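# Remove the shoe's insole and lay it flat

## Task

Pull the insole out of the shoe and leave it flat on the table, clear of the shoe (neither resting on it nor trapped beneath it), with the shoe left standing upright on the table.

## Robot and tools

Setup: two arms on a table. left_arm carries a five-finger left hand, with its base at about (-0.004, +0.284, +0.022) m in the scene frame. right_arm carries a right hand, with its base at about (-0.009, -0.250, +0.027) m. Both bases are turned only slightly about z. The scene frame has its origin at table height, midway between the nominal bases. +z points up and +x points out over the table. The left arm sits on the +y side. Image left and right do not match the arm names. Cameras are cam_high, cam_shoe, cam_left_wrist and cam_right_wrist, each 896x504. A loose object may get a brief random shove now and then.

Hand point: a point fixed to the palm, 0.05 m in front of it and 0.15 m from the wrist mount along the fingers. +z runs along the straight fingers and +y points out of the palm. On the right hand +x runs across the palm away from the thumb; on the left hand +x points toward the thumb. Straight fingertips reach 0.06-0.07 m past the point along +z, and the finger centre lines sit 0.06 m behind it along -y. A wrist bracket on the little-finger side reaches 0.10 m across from the point and can strike things.

Row layout, used by execute_actions and move: one flat list of 28 numbers covering both arms, each number in [-1, 1]. The order is: left dx, dy, dz, rx, ry, rz, then left little, ring, middle, index, thumb_bend, thumb_turn, force_limit, speed, then the same 14 for the right arm. The six pose numbers are offsets, not poses. They count from that arm's Hand target at the moment the action or move begins, along the Hand target's own axes. 1.0 equals 0.6 m or 180 degrees. rx, ry, rz together form one rotation vector. Sending six zeros asks for the current Hand target again. Repeating an offset moves the arm further each time.

Finger numbers are absolute targets. For little, ring, middle, index and thumb_bend, +1 is straight and -1 is curled. For thumb_turn, +1 places the thumb beside the palm and -1 swings it in front, facing the fingers. force_limit maps -1 to about 0 N and +1 to 10 N (15 N for the two thumb motors). speed rises from nearly 0 at -1 to full at +0.48 and stays full above that; full travel takes 0.49 s. For a soft grip, use speed -0.94 or lower. Hand numbers never mean 'unchanged'. To keep a hand as it is, resend the eight numbers it last received. If it has received none, send hand_measured, hand_force_limit and hand_speed. With the thumb in front, the hand can hold an object about 0.035-0.065 m thick, or a handle as thin as about 0.025 m. To grip harder, raise force_limit and send a target more closed than hand_measured. To loosen, send a target more open than hand_measured.

Tools:
- execute_actions(actions, cameras): actions is a list of actions. Each action holds 1-15 rows, one row per 1/30 s step, and a short action repeats its last row. Each action lasts 0.5 s. Every row in an action counts from the start pose of that action. An empty list returns camera images.
- move(target, speed, blend, blocking, cameras): target is one 28-number row, or up to 15 rows that all count from the same starting Hand targets. speed is in m/s, 0.002-4.3, default 0.25, with turns capped at twice that number in rad/s. blend is in metres and rounds the corners at intermediate rows; 0 stops at each row. A move runs at most 10 s and does not avoid obstacles. blocking=false returns after about 0.5 s while the move continues.
- wait(seconds 0-10), stop(), zoom_image(camera, region [x0,y0,x1,y1], at most 504 px per side), show_instructions(), finished_scene(scene=1).

Results: end_effector_position (m) and end_effector_quat_wxyz are given in that arm's own base frame. Hand target is the last commanded pose, after clipping; the next offsets count from it. hand_measured, hand_stopped_by (moving, target, force, stalled, fault) and hand_load_n (fingertip newtons, positive when something pushes the finger open) list six values in the motor order above. A lost grip shows only as hand_load_n dropping near 0. The move line reports how the move ended: done, off_target, moving, held or fault. limits=paced means the pose was clipped; limits=held means steps were withheld. Joint torques include the arm's own weight. Joint ranges in rad: waist ±2.880, shoulder 0-3.142, elbow 0-3.019, wrist pitch -1.693 to 1.571, wrist yaw ±1.571, wrist roll ±2.094.

Behaviour: each step, the orientation you command is clipped to within 40 degrees of the measured one. The hand often rests 1-3 cm short of the command, sometimes 5 cm, usually low. This is not a sign of contact. Send the missing distance as a new offset. To end a push, command the target back past the hand point. Do not route paths close to an arm's own base.

Avoid: dropping the insole or letting it go while it moves; knocking the shoe over; anything leaving the table; hard hits on the table or other fixed objects, which fail the scene; the two hands touching or pressing each other; excess force on fingers; fast moves into contact. Holding loads or pushing toward unreachable poses heats the motors. MOTOR HOT appears at 85 °C, and at 100 °C the arm drops for 30-60 s. Call finished_scene only once the result holds without the robot.

Each tool is called after "Call:" as name(argument=value, ...) on one line, values as JSON.

Reference images:

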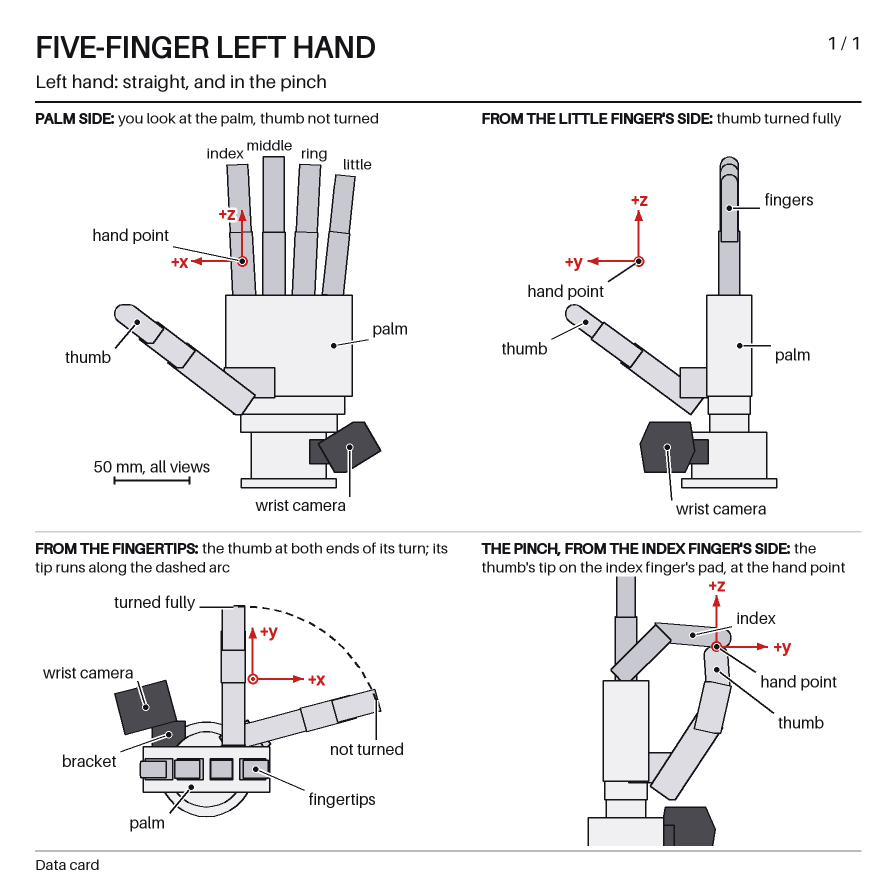

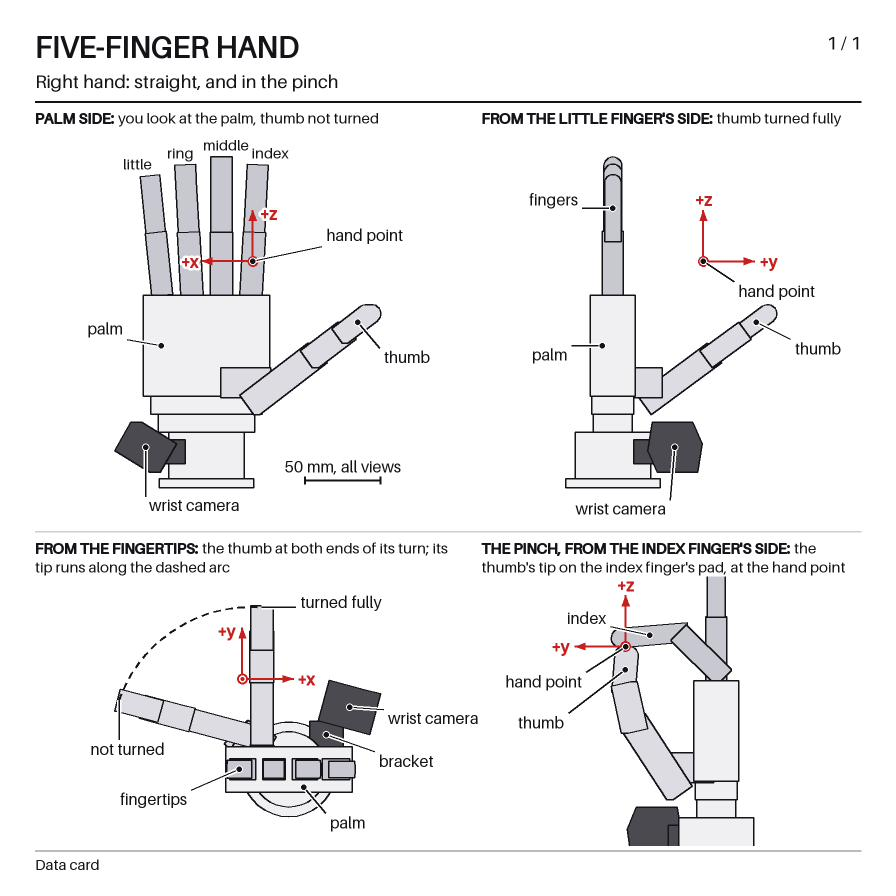

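## Session

Call:
execute_actions(actions=[])

Scene clock: 0.00 s.
left_arm: end_effector_position=(+0.6853, +0.2990, +0.2191) hand_measured=(+1.000, +1.000, +1.000, +1.000, +1.000, +1.000) hand_load_n=(+0.0, +0.0, +0.0, +0.0, +0.5, +0.0) hand_stopped_by=(target, target, target, target, target, target) hand_force_limit=0.00 hand_speed=-0.80 end_effector_quat_wxyz=(+0.397, -0.012, +0.864, -0.309) | right_arm: end_effector_position=(+0.5110, +0.0279, +0.1274) hand_measured=(+1.000, +1.000, +1.000, +1.000, +1.000, +1.000) hand_load_n=(+0.0, +0.0, +0.0, +0.0, +0.0, +0.0) hand_stopped_by=(target, target, target, target, target, target) hand_force_limit=0.00 hand_speed=-0.80 end_effector_quat_wxyz=(+0.147, -0.106, +0.910, +0.373)
Joint positions: left_arm=[0.574 2.011 1.981 -1 0.957 1.833] | right_arm=[-0.321 1.788 1.23 -1.08 -0.823 0.989]
Joint velocities: within noise
Joint torques (N m): no reading
Motor temperatures (°C): left_arm=[29 31 28 30 27 26] | right_arm=[29 29 31 28 27 28]
Heat: left arm: hottest shoulder 31 °C; right arm: hottest elbow 31 °C.
Hand target: left_arm +0.6898, +0.3021, +0.2190; +0.399, -0.010, +0.864, -0.307 | right_arm +0.5164, +0.0261, +0.1281; +0.150, -0.107, +0.910, +0.371

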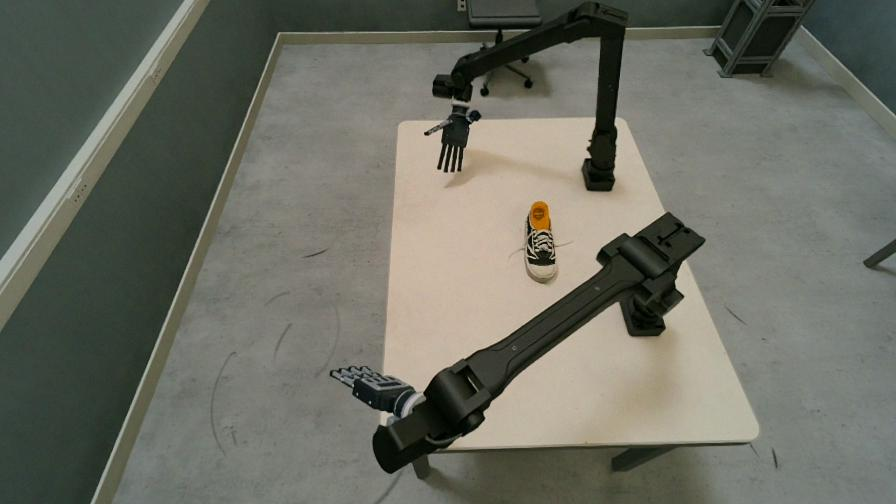

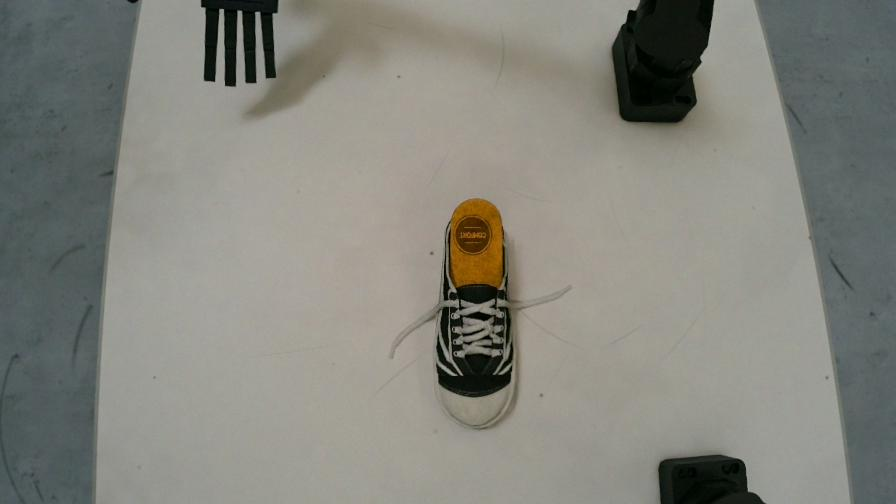

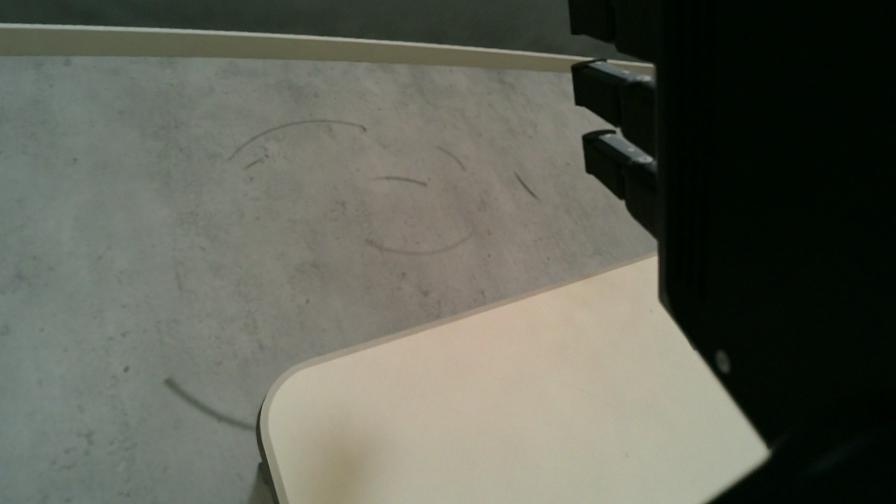

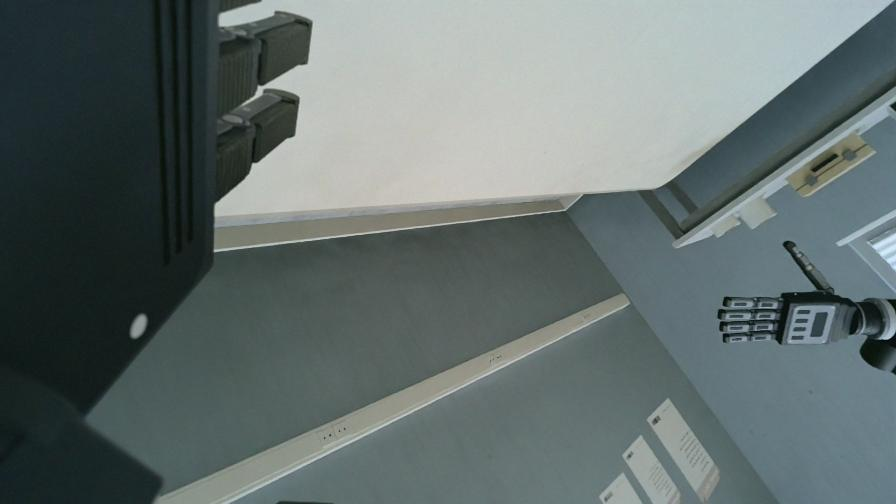

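Call:
zoom_image(camera="cam_shoe", region=[370, 170, 590, 294])

Call:
zoom_image(camera="cam_high", region=[470, 170, 630, 300])

Call:
zoom_image(camera="cam_shoe", region=[370, 180, 590, 450])

Scaled by 2.291.

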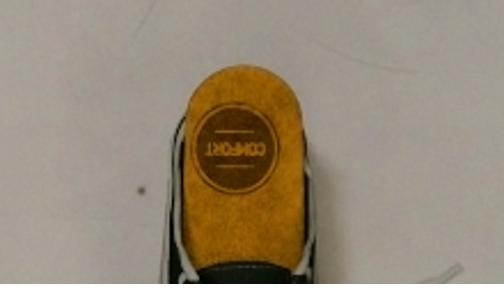

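Scaled by 3.150.

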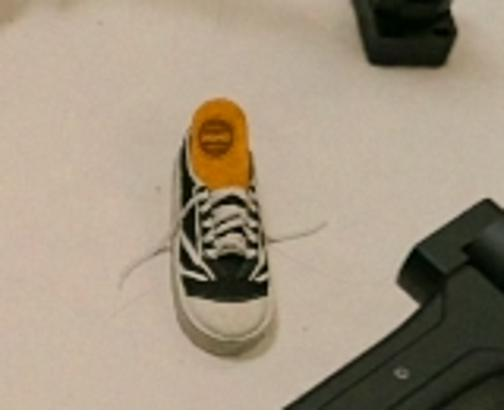

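Scaled by 1.867.

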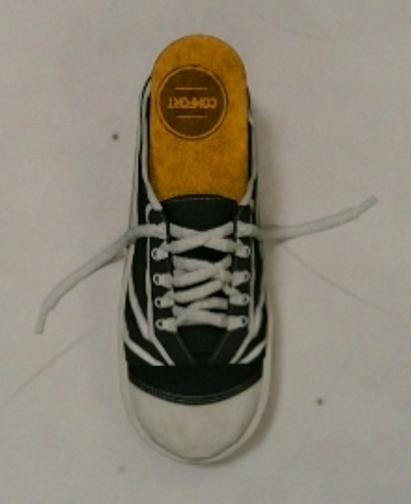

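Call:
move(target=[0.5255,-0.470,-0.350,0.0279,0.2444,-0.0928,1,1,1,1,1,1,0,-0.8,0.310,0.287,-0.262,0.0411,0.0695,0.0954,1,1,1,1,1,1,0,-0.8], speed=0.2, cameras=["all"])

Scene clock: 65.27 s.
left_arm: end_effector_position=(+0.2671, +0.1027, +0.2627) hand_measured=(+1.000, +1.000, +1.000, +1.000, +1.000, +1.000) hand_load_n=(+0.0, +0.0, +0.0, +0.0, +0.0, +0.0) hand_stopped_by=(target, target, target, target, target, target) hand_force_limit=0.00 hand_speed=-0.80 end_effector_quat_wxyz=(+0.138, -0.052, +0.956, -0.253) | right_arm: end_effector_position=(+0.2620, +0.0230, +0.2858) hand_measured=(+1.000, +1.000, +1.000, +1.000, +1.000, +1.000) hand_load_n=(+0.0, +0.0, +0.0, +0.0, +0.0, +0.0) hand_stopped_by=(target, target, target, target, target, target) hand_force_limit=0.00 hand_speed=-0.80 end_effector_quat_wxyz=(+0.113, -0.001, +0.959, +0.260)
Joint positions: left_arm=[0.546 1.079 1.183 -1.67 0.583 2.006] | right_arm=[-0.568 0.947 0.968 -1.695 -0.566 0.971]
Joint torques (N m): left_arm=[-1.44 -5.71 6.99 0.23 0.44 -0.16] | right_arm=[-1.79 -1.79 7.39 -0.18 -0.41 0.25]
Motor temperatures (°C): left_arm=[29 38 39 30 28 26] | right_arm=[29 32 36 28 29 28]
Heat: left arm: hottest elbow 39 °C; right arm: hottest elbow 36 °C.
Hand target: left_arm +0.2647, +0.1005, +0.2592; +0.000, +0.000, +0.926, -0.379 | right_arm +0.2600, +0.0199, +0.2805; +0.000, +0.000, +0.949, +0.316
Off the commanded pose: left_arm 0.005 m, 23 deg | right_arm 0.007 m, 15 deg.
joint sent to its limit (left arm) — joint 4 (wrist pitch), lower limit. The joint targets are off in orientation, not in position.
joint sent to its limit (right arm) — joint 4 (wrist pitch), lower limit. The joint targets are off in orientation, not in position.
move: off_target (left_arm, right_arm)

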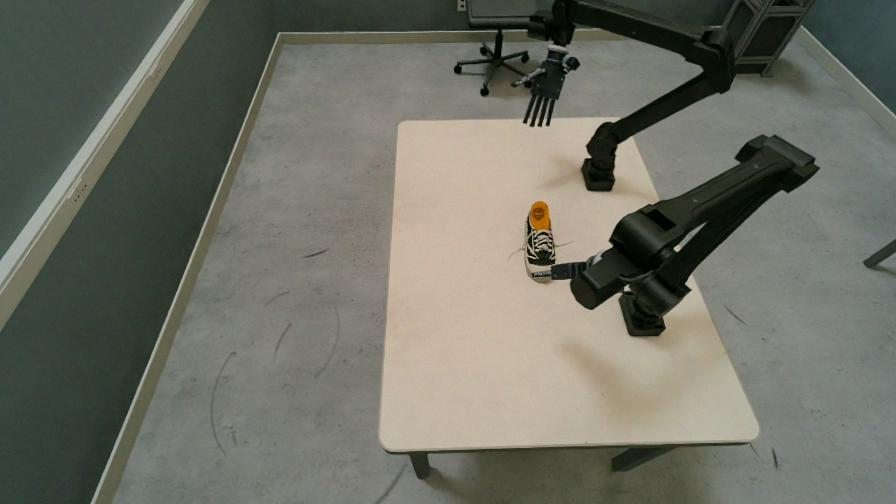

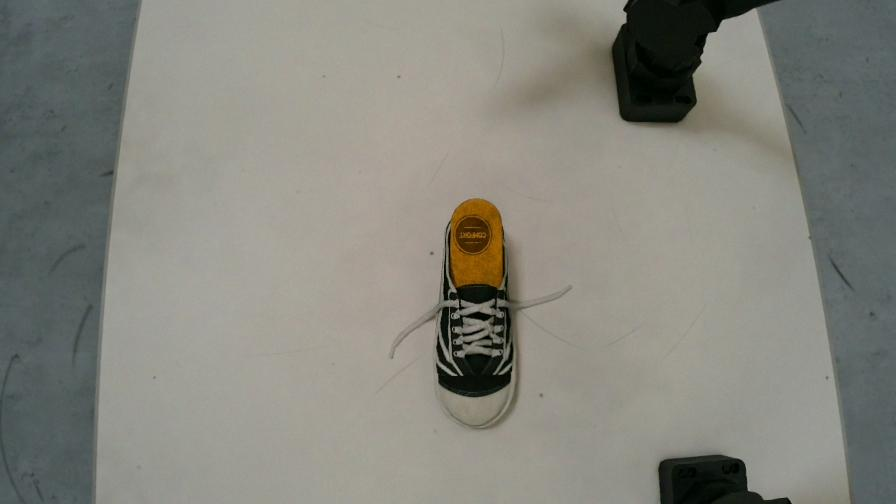

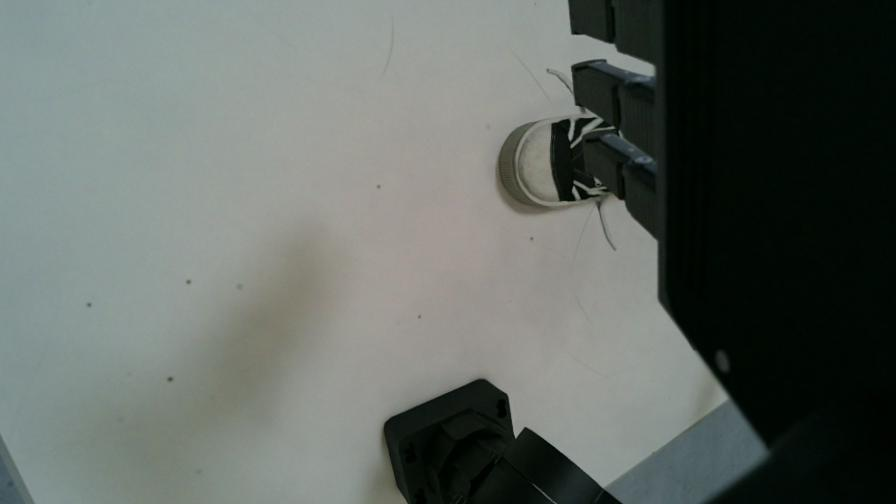

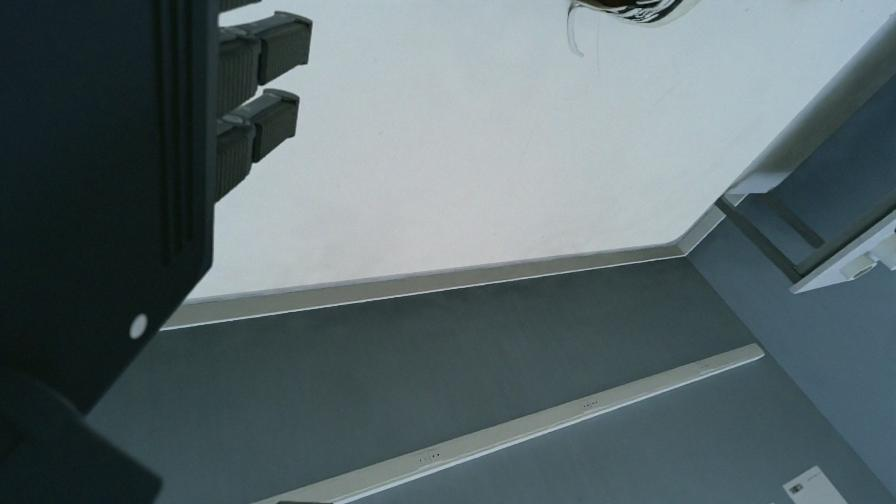

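Call:
move(target=[-0.175,-0.432,0.563,-0.2456,0.071,-0.029,1,1,1,1,1,1,0,-0.8,0,-0.077,-0.12,0,0,0,1,1,1,1,1,1,0,-0.8], speed=0.2, cameras=["all"])

Scene clock: 123.53 s.
left_arm: end_effector_position=(+0.3630, -0.3168, +0.1931) hand_measured=(+1.000, +1.000, +1.000, +1.000, +1.000, +1.000) hand_load_n=(+0.0, +0.0, +0.0, +0.0, +0.0, +0.0) hand_stopped_by=(target, target, target, target, target, target) hand_force_limit=0.00 hand_speed=-0.80 end_effector_quat_wxyz=(-0.105, +0.009, +0.994, -0.012) | right_arm: end_effector_position=(+0.2566, -0.0496, +0.2946) hand_measured=(+1.000, +1.000, +1.000, +1.000, +1.000, +1.000) hand_load_n=(+0.0, +0.5, +0.0, +0.0, +0.0, +0.0) hand_stopped_by=(target, target, target, target, target, target) hand_force_limit=0.00 hand_speed=-0.80 end_effector_quat_wxyz=(+0.157, +0.034, +0.966, +0.202)
Joint positions: left_arm=[-0.711 1.878 1.826 -1.666 0.153 0.889] | right_arm=[-0.809 0.971 1.03 -1.695 -0.514 0.814]
Joint torques (N m): left_arm=[-0.21 -19.49 9.42 -0.17 0.11 -0.17] | right_arm=[-1.96 -1.9 11.79 -0.13 -0.34 -0.06]
Heat: left arm: hottest elbow 38 °C; right arm: hottest elbow 37 °C.
Hand target: left_arm +0.3696, -0.3211, +0.1997; -0.117, +0.000, +0.993, +0.000 | right_arm +0.2601, -0.0603, +0.3102; +0.000, +0.000, +0.949, +0.317
Off the commanded pose: left_arm 0.010 m, 2 deg | right_arm 0.019 m, 23 deg.
joint sent to its limit (left arm) — joint 4 (wrist pitch), lower limit. The joint targets are off in orientation, not in position.
joint sent to its limit (right arm) — joint 4 (wrist pitch), lower limit. The joint targets are off in orientation, not in position.
move: off_target (right_arm)

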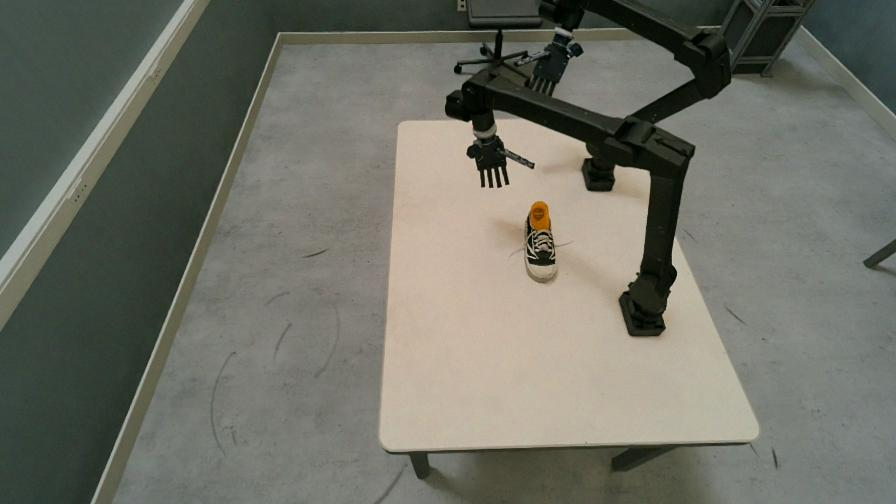

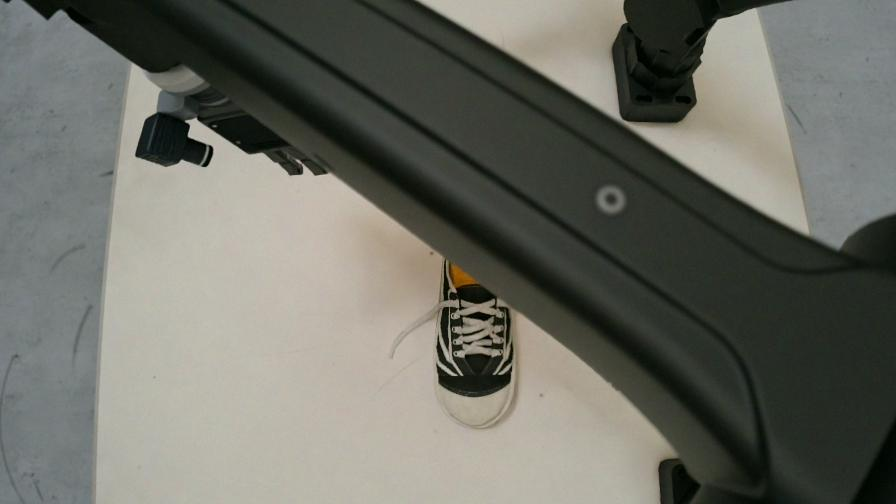

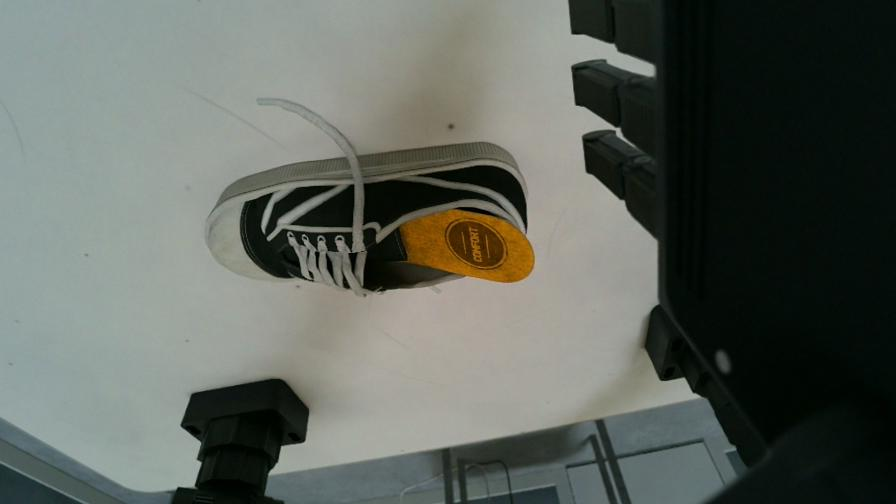

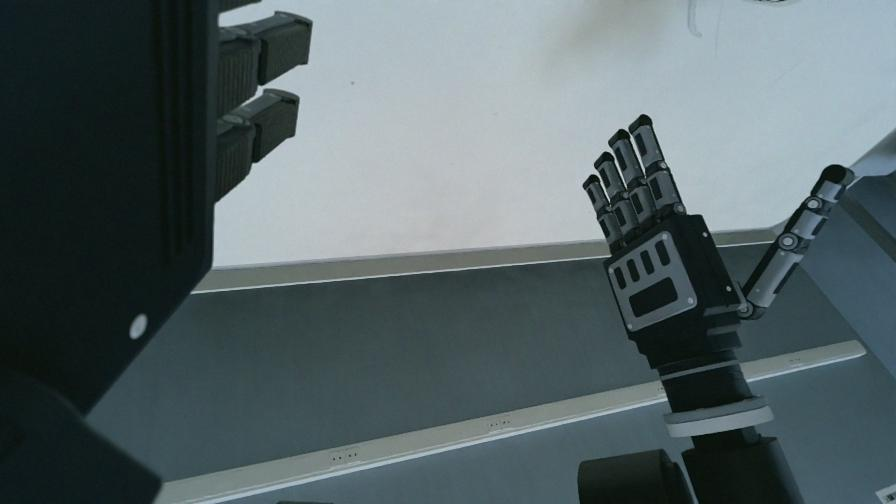

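Good view of the shoe. Zoom.

Call:
zoom_image(camera="cam_left_wrist", region=[340, 130, 580, 310])

Scaled by 2.100.

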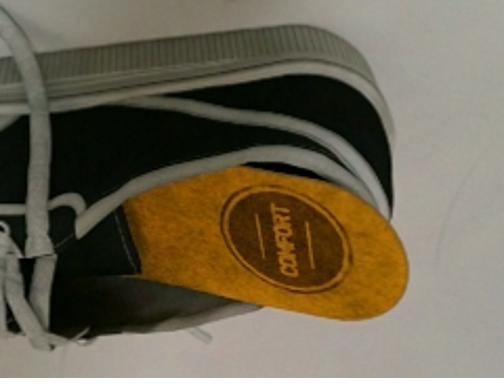

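Call:
move(target=[-0.043,0.0075,0.156,0,0.1506,0,1,1,1,1,1,1,0,-0.8,0,0,0,0,0,0,1,1,1,1,1,1,0,-0.8], speed=0.15, cameras=["cam_left_wrist","cam_high"])

Call:
zoom_image(camera="cam_left_wrist", region=[330, 130, 580, 330])

Scene clock: 161.17 s.
left_arm: end_effector_position=(+0.3719, -0.3211, +0.1130) hand_measured=(+1.000, +1.000, +1.000, +1.000, +1.000, +1.000) hand_load_n=(+0.0, +0.0, +0.0, +0.0, +0.0, +0.0) hand_stopped_by=(target, target, target, target, target, target) hand_force_limit=0.00 hand_speed=-0.80 end_effector_quat_wxyz=(-0.242, -0.023, +0.968, -0.067) | right_arm: end_effector_position=(+0.2565, -0.0496, +0.2945) hand_measured=(+1.000, +1.000, +1.000, +1.000, +1.000, +1.000) hand_load_n=(+0.0, +0.0, +0.0, +0.0, +0.0, +0.0) hand_stopped_by=(target, target, target, target, target, target) hand_force_limit=0.00 hand_speed=-0.80 end_effector_quat_wxyz=(+0.157, +0.034, +0.966, +0.202)
Joint positions: left_arm=[-0.619 2.058 1.826 -1.666 0.395 0.97] | right_arm=[-0.809 0.971 1.03 -1.695 -0.513 0.814]
Joint torques (N m): left_arm=[-0.32 -20.25 6.49 -0.44 0.41 0.12] | right_arm=[-1.79 -2.2 11.75 -0.1 -0.34 -0.07]
Motor temperatures (°C): left_arm=[29 37 39 30 28 26] | right_arm=[29 29 44 28 28 28]
Heat: left arm: hottest elbow 39 °C; right arm: hottest elbow 44 °C.
Hand target: left_arm +0.3730, -0.3167, +0.1028; -0.347, +0.000, +0.938, -0.001 | right_arm +0.2601, -0.0603, +0.3102; -0.001, +0.000, +0.949, +0.316
Off the commanded pose: left_arm 0.011 m, 15 deg | right_arm 0.019 m, 23 deg.
joint sent to its limit (left arm) — joint 4 (wrist pitch), lower limit. The joint targets are off in orientation, not in position.
joint sent to its limit (right arm) — joint 4 (wrist pitch), lower limit. The joint targets are off in orientation, not in position.
move: off_target (left_arm, right_arm)
Images, in order (width x height): cam_high 896x504, cam_left_wrist 896x504.

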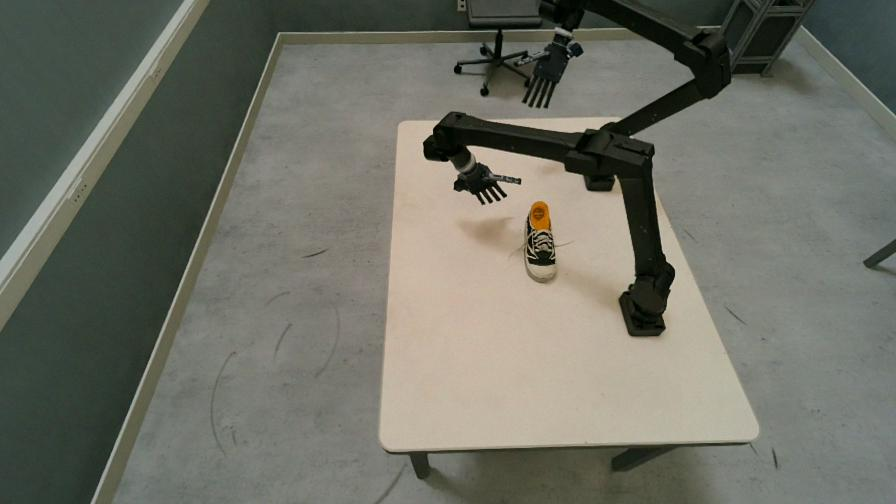

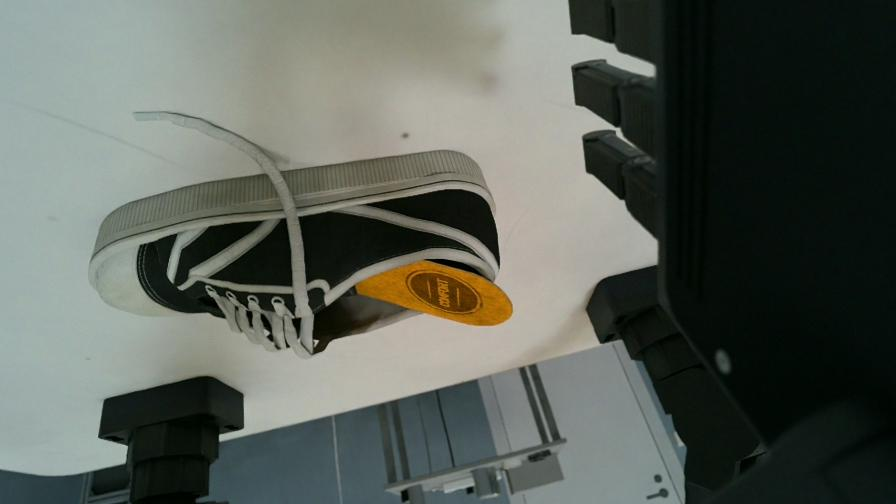

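Scaled by 2.016.

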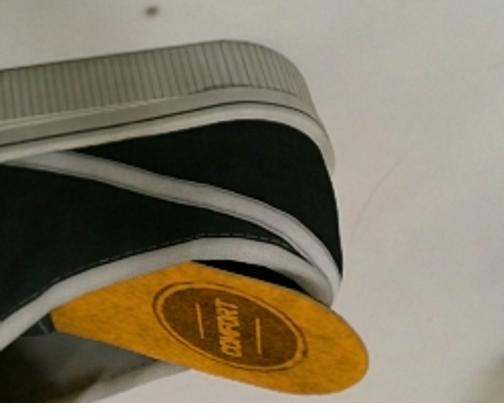

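Call:
move(target=[0,0,0,0,0,0,1,1,1,1,1,1,0,-0.8,-0.003,0.0495,0.406,0.2047,0.003,-0.0111,-1,-1,0,0,1,-1,-0.5,-0.3], speed=0.15, cameras=["cam_left_wrist","cam_high","cam_right_wrist"])

Scene clock: 207.70 s.
left_arm: end_effector_position=(+0.3719, -0.3211, +0.1130) hand_measured=(+1.000, +1.000, +1.000, +1.000, +1.000, +1.000) hand_load_n=(+0.0, +0.0, +0.0, +0.0, +0.0, +0.0) hand_stopped_by=(target, target, target, target, target, target) hand_force_limit=0.00 hand_speed=-0.80 end_effector_quat_wxyz=(-0.242, -0.023, +0.968, -0.067) | right_arm: end_effector_position=(+0.2616, +0.1086, +0.1371) hand_measured=(-1.000, -1.000, +0.000, +0.000, +1.000, -1.000) hand_load_n=(+0.0, +0.0, +0.5, +0.0, +0.0, +0.0) hand_stopped_by=(target, target, target, target, target, target) hand_force_limit=-0.50 hand_speed=-0.30 end_effector_quat_wxyz=(+0.001, -0.022, +1.000, +0.002)
Joint positions: left_arm=[-0.619 2.058 1.826 -1.666 0.395 0.97] | right_arm=[0.198 0.969 0.768 -1.368 -0.004 1.726]
Joint torques (N m): left_arm=[-0.32 -20.31 6.57 -0.44 0.42 0.15] | right_arm=[-0.5 -2.61 7.71 0.59 0.09 0.22]
Heat: left arm: hottest shoulder 41 °C; right arm: hottest elbow 47 °C.
Hand target: left_arm +0.3730, -0.3167, +0.1028; -0.347, +0.000, +0.938, -0.001 | right_arm +0.2616, +0.1097, +0.1333; +0.001, -0.018, +1.000, +0.000
Off the commanded pose: left_arm 0.011 m, 15 deg | right_arm 0.004 m, 0 deg.
joint sent to its limit (left arm) — joint 4 (wrist pitch), lower limit. The joint targets are off in orientation, not in position.
move: off_target (left_arm)
Images, in order (width x height): cam_high 896x504, cam_left_wrist 896x504, cam_right_wrist 896x504.

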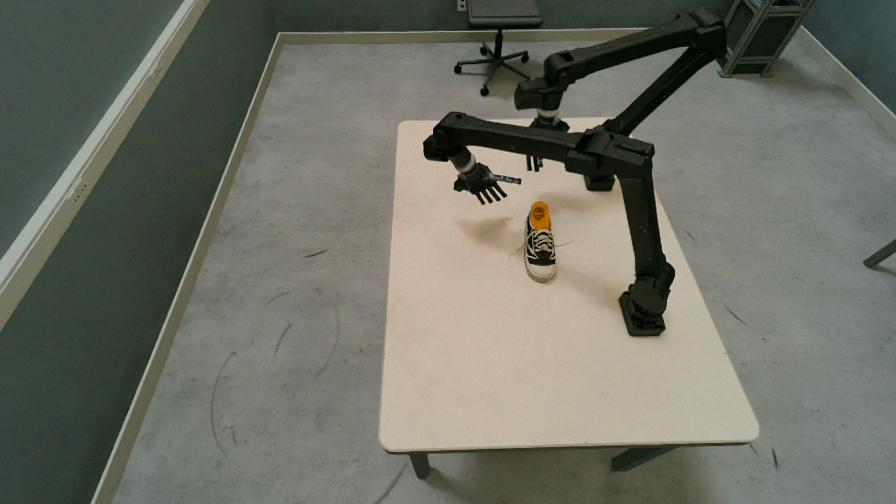

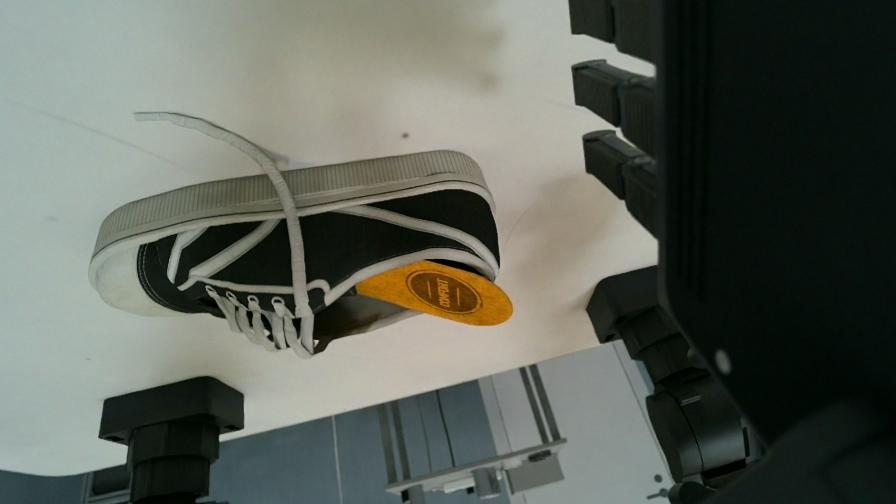

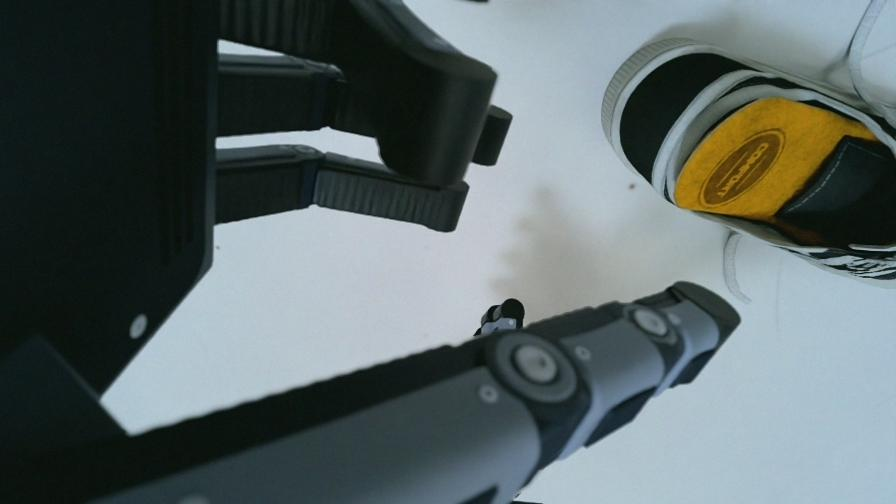

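Call:
move(target=[-0.027,-0.067,-0.045,0,0,0,1,1,1,1,1,1,0,-0.8,-0.017,0.083,-0.006,0,0,0,-1,-1,0,0,1,-1,-0.5,-0.3], speed=0.1, cameras=["cam_left_wrist","cam_right_wrist"])

Scene clock: 227.13 s.
left_arm: end_effector_position=(+0.4005, -0.3476, +0.1186) hand_measured=(+1.000, +1.000, +1.000, +1.000, +1.000, +1.000) hand_load_n=(+0.0, +0.0, +0.0, +0.0, +0.0, +0.0) hand_stopped_by=(target, target, target, target, target, target) hand_force_limit=0.00 hand_speed=-0.80 end_effector_quat_wxyz=(-0.218, -0.023, +0.971, -0.092) | right_arm: end_effector_position=(+0.2539, +0.1505, +0.1225) hand_measured=(-1.000, -1.000, +0.000, +0.000, +1.000, -1.000) hand_load_n=(+0.0, +0.0, +0.0, +0.0, +0.0, +0.0) hand_stopped_by=(target, target, target, target, target, target) hand_force_limit=-0.50 hand_speed=-0.30 end_effector_quat_wxyz=(-0.019, -0.019, +1.000, -0.005)
Joint positions: left_arm=[-0.622 2.113 1.954 -1.666 0.409 0.954] | right_arm=[0.376 1.026 0.768 -1.352 -0.003 1.908]
Joint torques (N m): left_arm=[-1.49 -20.72 9.16 -0.35 0.48 -0.18] | right_arm=[0.03 -2.67 11.19 0.47 0.03 0.23]
Heat: left arm: hottest shoulder 41 °C; right arm: hottest elbow 46 °C.
Hand target: left_arm +0.4028, -0.3569, +0.1128; -0.347, +0.000, +0.938, -0.001 | right_arm +0.2700, +0.1599, +0.1370; +0.001, -0.018, +1.000, +0.000
Off the commanded pose: left_arm 0.011 m, 19 deg | right_arm 0.024 m, 2 deg.
joint sent to its limit (left arm) — joint 4 (wrist pitch), lower limit. The joint targets are off in orientation, not in position.
move: off_target (left_arm, right_arm)
Images, in order (width x height): cam_left_wrist 896x504, cam_right_wrist 896x504.

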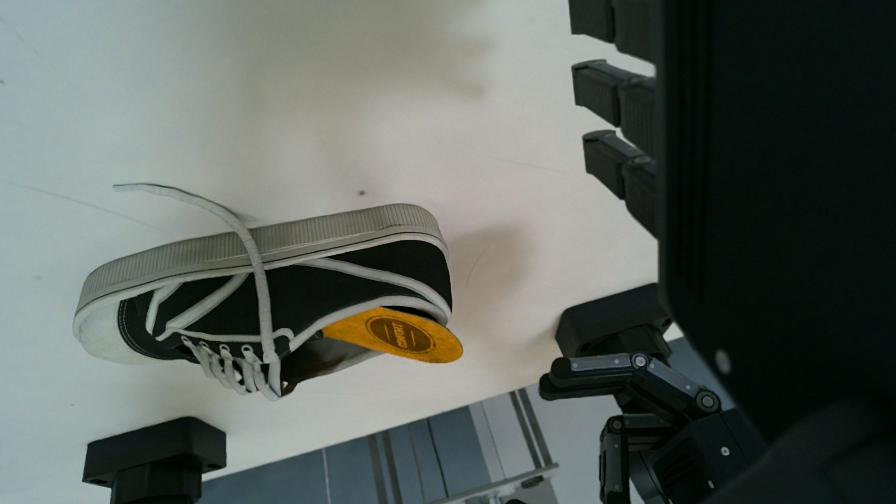

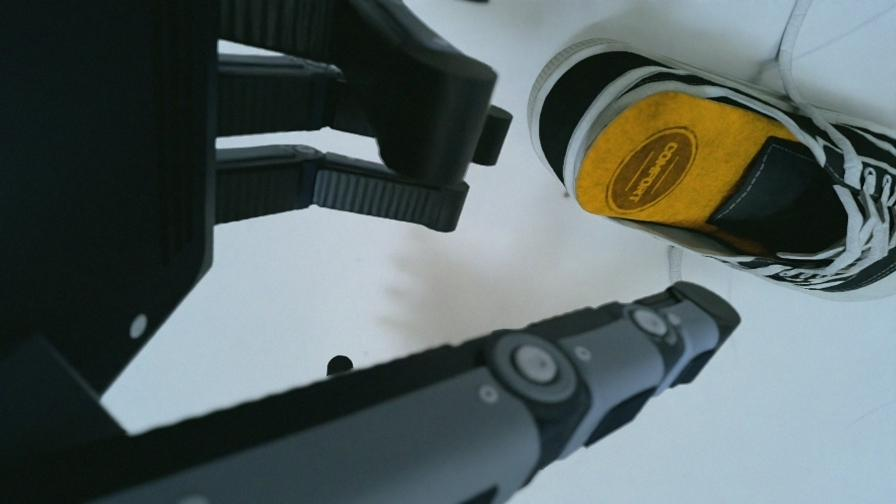

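Call:
zoom_image(camera="cam_left_wrist", region=[400, 280, 760, 504])

Scaled by 1.400.

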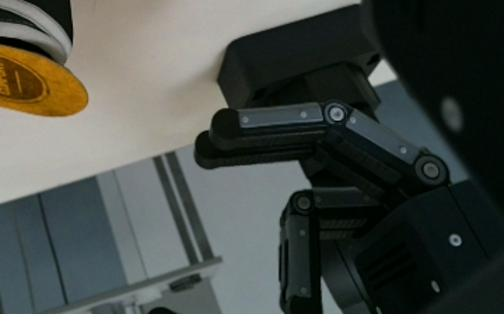

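Call:
move(target=[0,0,0,0,0,0,1,1,1,1,1,1,0,-0.8,0,0,0.045,0,0,0,-1,-1,0,0,1,-1,-0.5,-0.3], speed=0.08, cameras=["cam_left_wrist","cam_right_wrist"])

Call:
zoom_image(camera="cam_left_wrist", region=[400, 280, 760, 504])

Scene clock: 251.27 s.
left_arm: end_effector_position=(+0.4004, -0.3476, +0.1186) hand_measured=(+1.000, +1.000, +1.000, +1.000, +1.000, +1.000) hand_load_n=(+0.0, +0.0, +0.0, +0.0, +0.0, +0.0) hand_stopped_by=(target, target, target, target, target, target) hand_force_limit=0.00 hand_speed=-0.80 end_effector_quat_wxyz=(-0.218, -0.024, +0.971, -0.092) | right_arm: end_effector_position=(+0.2721, +0.1576, +0.1170) hand_measured=(-1.000, -1.000, +0.000, +0.000, +1.000, -1.000) hand_load_n=(+0.0, +0.0, +0.0, +0.0, +0.0, +0.0) hand_stopped_by=(target, target, target, target, target, target) hand_force_limit=-0.50 hand_speed=-0.30 end_effector_quat_wxyz=(+0.005, -0.019, +1.000, +0.004)
Joint positions: left_arm=[-0.622 2.113 1.954 -1.666 0.409 0.953] | right_arm=[0.376 1.05 0.762 -1.27 -0.003 1.909]
Joint torques (N m): left_arm=[-1.55 -20.72 9.13 -0.35 0.47 -0.18] | right_arm=[0.09 -2.84 7.43 0.58 0.07 0.25]
Heat: left arm: hottest shoulder 39 °C; right arm: hottest elbow 48 °C.
Hand target: left_arm +0.4028, -0.3569, +0.1128; -0.347, +0.000, +0.938, -0.001 | right_arm +0.2701, +0.1599, +0.1100; +0.001, -0.018, +1.000, +0.000
Off the commanded pose: left_arm 0.011 m, 19 deg | right_arm 0.008 m, 1 deg.
joint sent to its limit (left arm) — joint 4 (wrist pitch), lower limit. The joint targets are off in orientation, not in position.
move: off_target (left_arm)
Images, in order (width x height): cam_left_wrist 896x504, cam_right_wrist 896x504.

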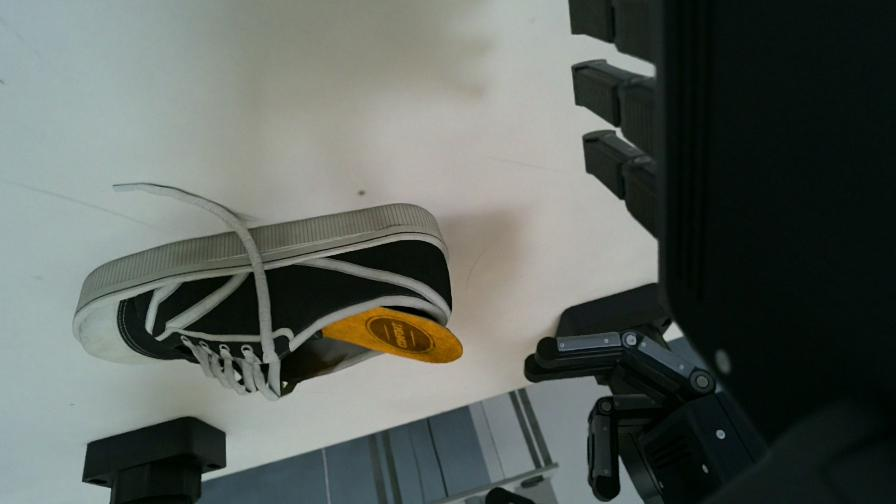

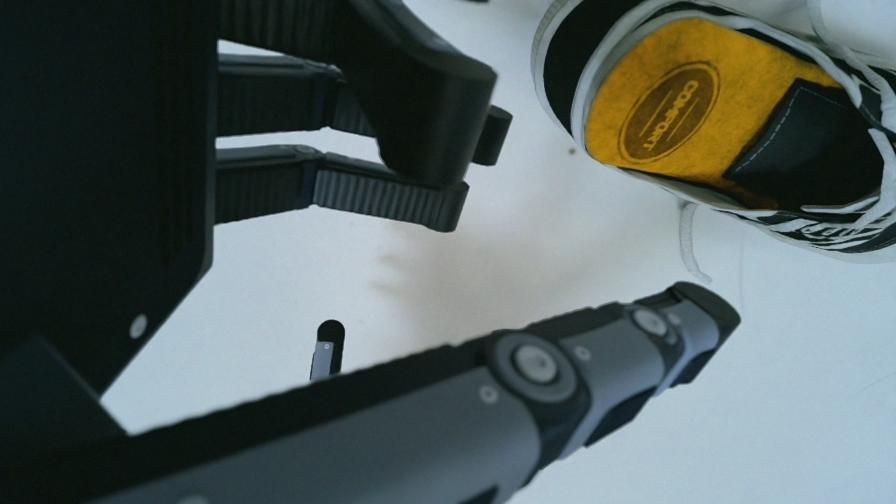

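Scaled by 1.400.

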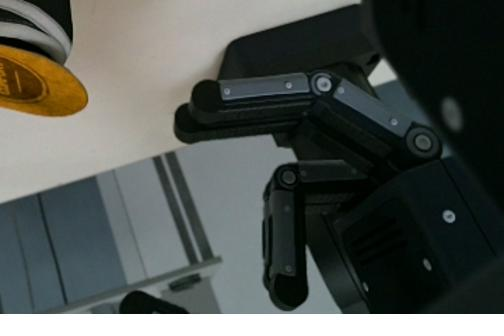

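Call:
move(target=[0,0,0,0,0,0,1,1,1,1,1,1,0,-0.8,0.02,0,0.03,0,0,0,-1,-1,0,0,1,-1,-0.5,-0.3], speed=0.08, cameras=["cam_left_wrist","cam_right_wrist"])

Call:
zoom_image(camera="cam_left_wrist", region=[400, 280, 760, 504])

Scene clock: 260.67 s.
left_arm: end_effector_position=(+0.4004, -0.3476, +0.1186) hand_measured=(+1.000, +1.000, +1.000, +1.000, +1.000, +1.000) hand_load_n=(+0.0, +0.0, +0.0, +0.0, +0.0, +0.0) hand_stopped_by=(target, target, target, target, target, target) hand_force_limit=0.00 hand_speed=-0.80 end_effector_quat_wxyz=(-0.218, -0.024, +0.971, -0.092) | right_arm: end_effector_position=(+0.2598, +0.1567, +0.0939) hand_measured=(-1.000, -1.000, +0.000, +0.000, +1.000, -1.000) hand_load_n=(+0.0, +0.0, +0.0, +0.5, +0.0, +0.0) hand_stopped_by=(target, target, target, target, target, target) hand_force_limit=-0.50 hand_speed=-0.30 end_effector_quat_wxyz=(-0.002, -0.018, +1.000, +0.001)
Joint positions: left_arm=[-0.622 2.113 1.954 -1.666 0.409 0.953] | right_arm=[0.391 1.05 0.701 -1.226 -0.003 1.925]
Joint torques (N m): left_arm=[-1.61 -20.72 9.13 -0.34 0.47 -0.18] | right_arm=[0.09 -3.9 7.34 0.53 0.03 0.25]
Heat: left arm: hottest elbow 39 °C; right arm: hottest elbow 47 °C.
Hand target: left_arm +0.4028, -0.3569, +0.1128; -0.347, +0.000, +0.938, -0.001 | right_arm +0.2580, +0.1595, +0.0919; +0.001, -0.018, +1.000, +0.000
Off the commanded pose: left_arm 0.011 m, 19 deg | right_arm 0.004 m, 0 deg.
joint sent to its limit (left arm) — joint 4 (wrist pitch), lower limit. The joint targets are off in orientation, not in position.
move: off_target (left_arm)
Images, in order (width x height): cam_left_wrist 896x504, cam_right_wrist 896x504.

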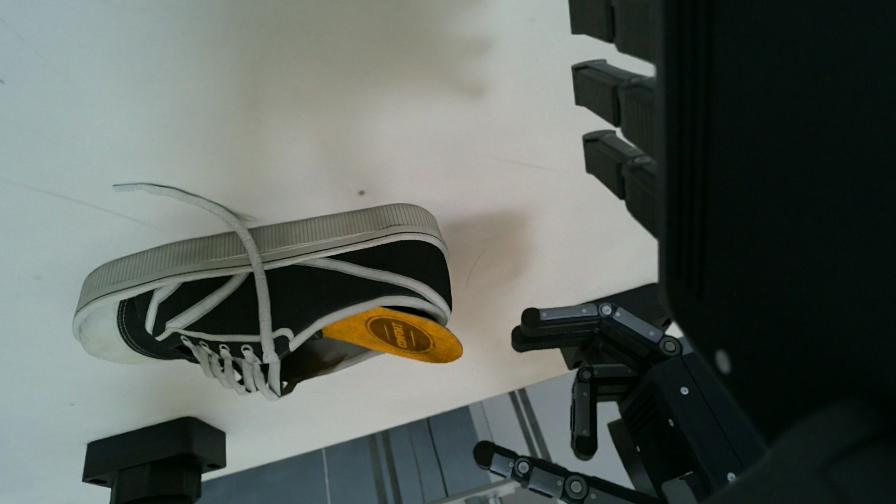

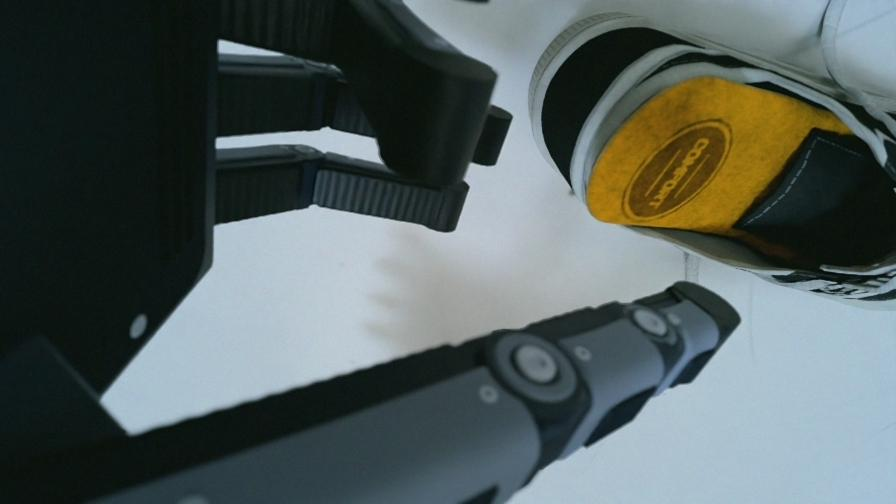

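Scaled by 1.400.

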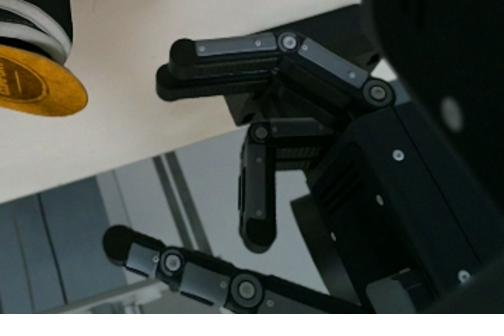

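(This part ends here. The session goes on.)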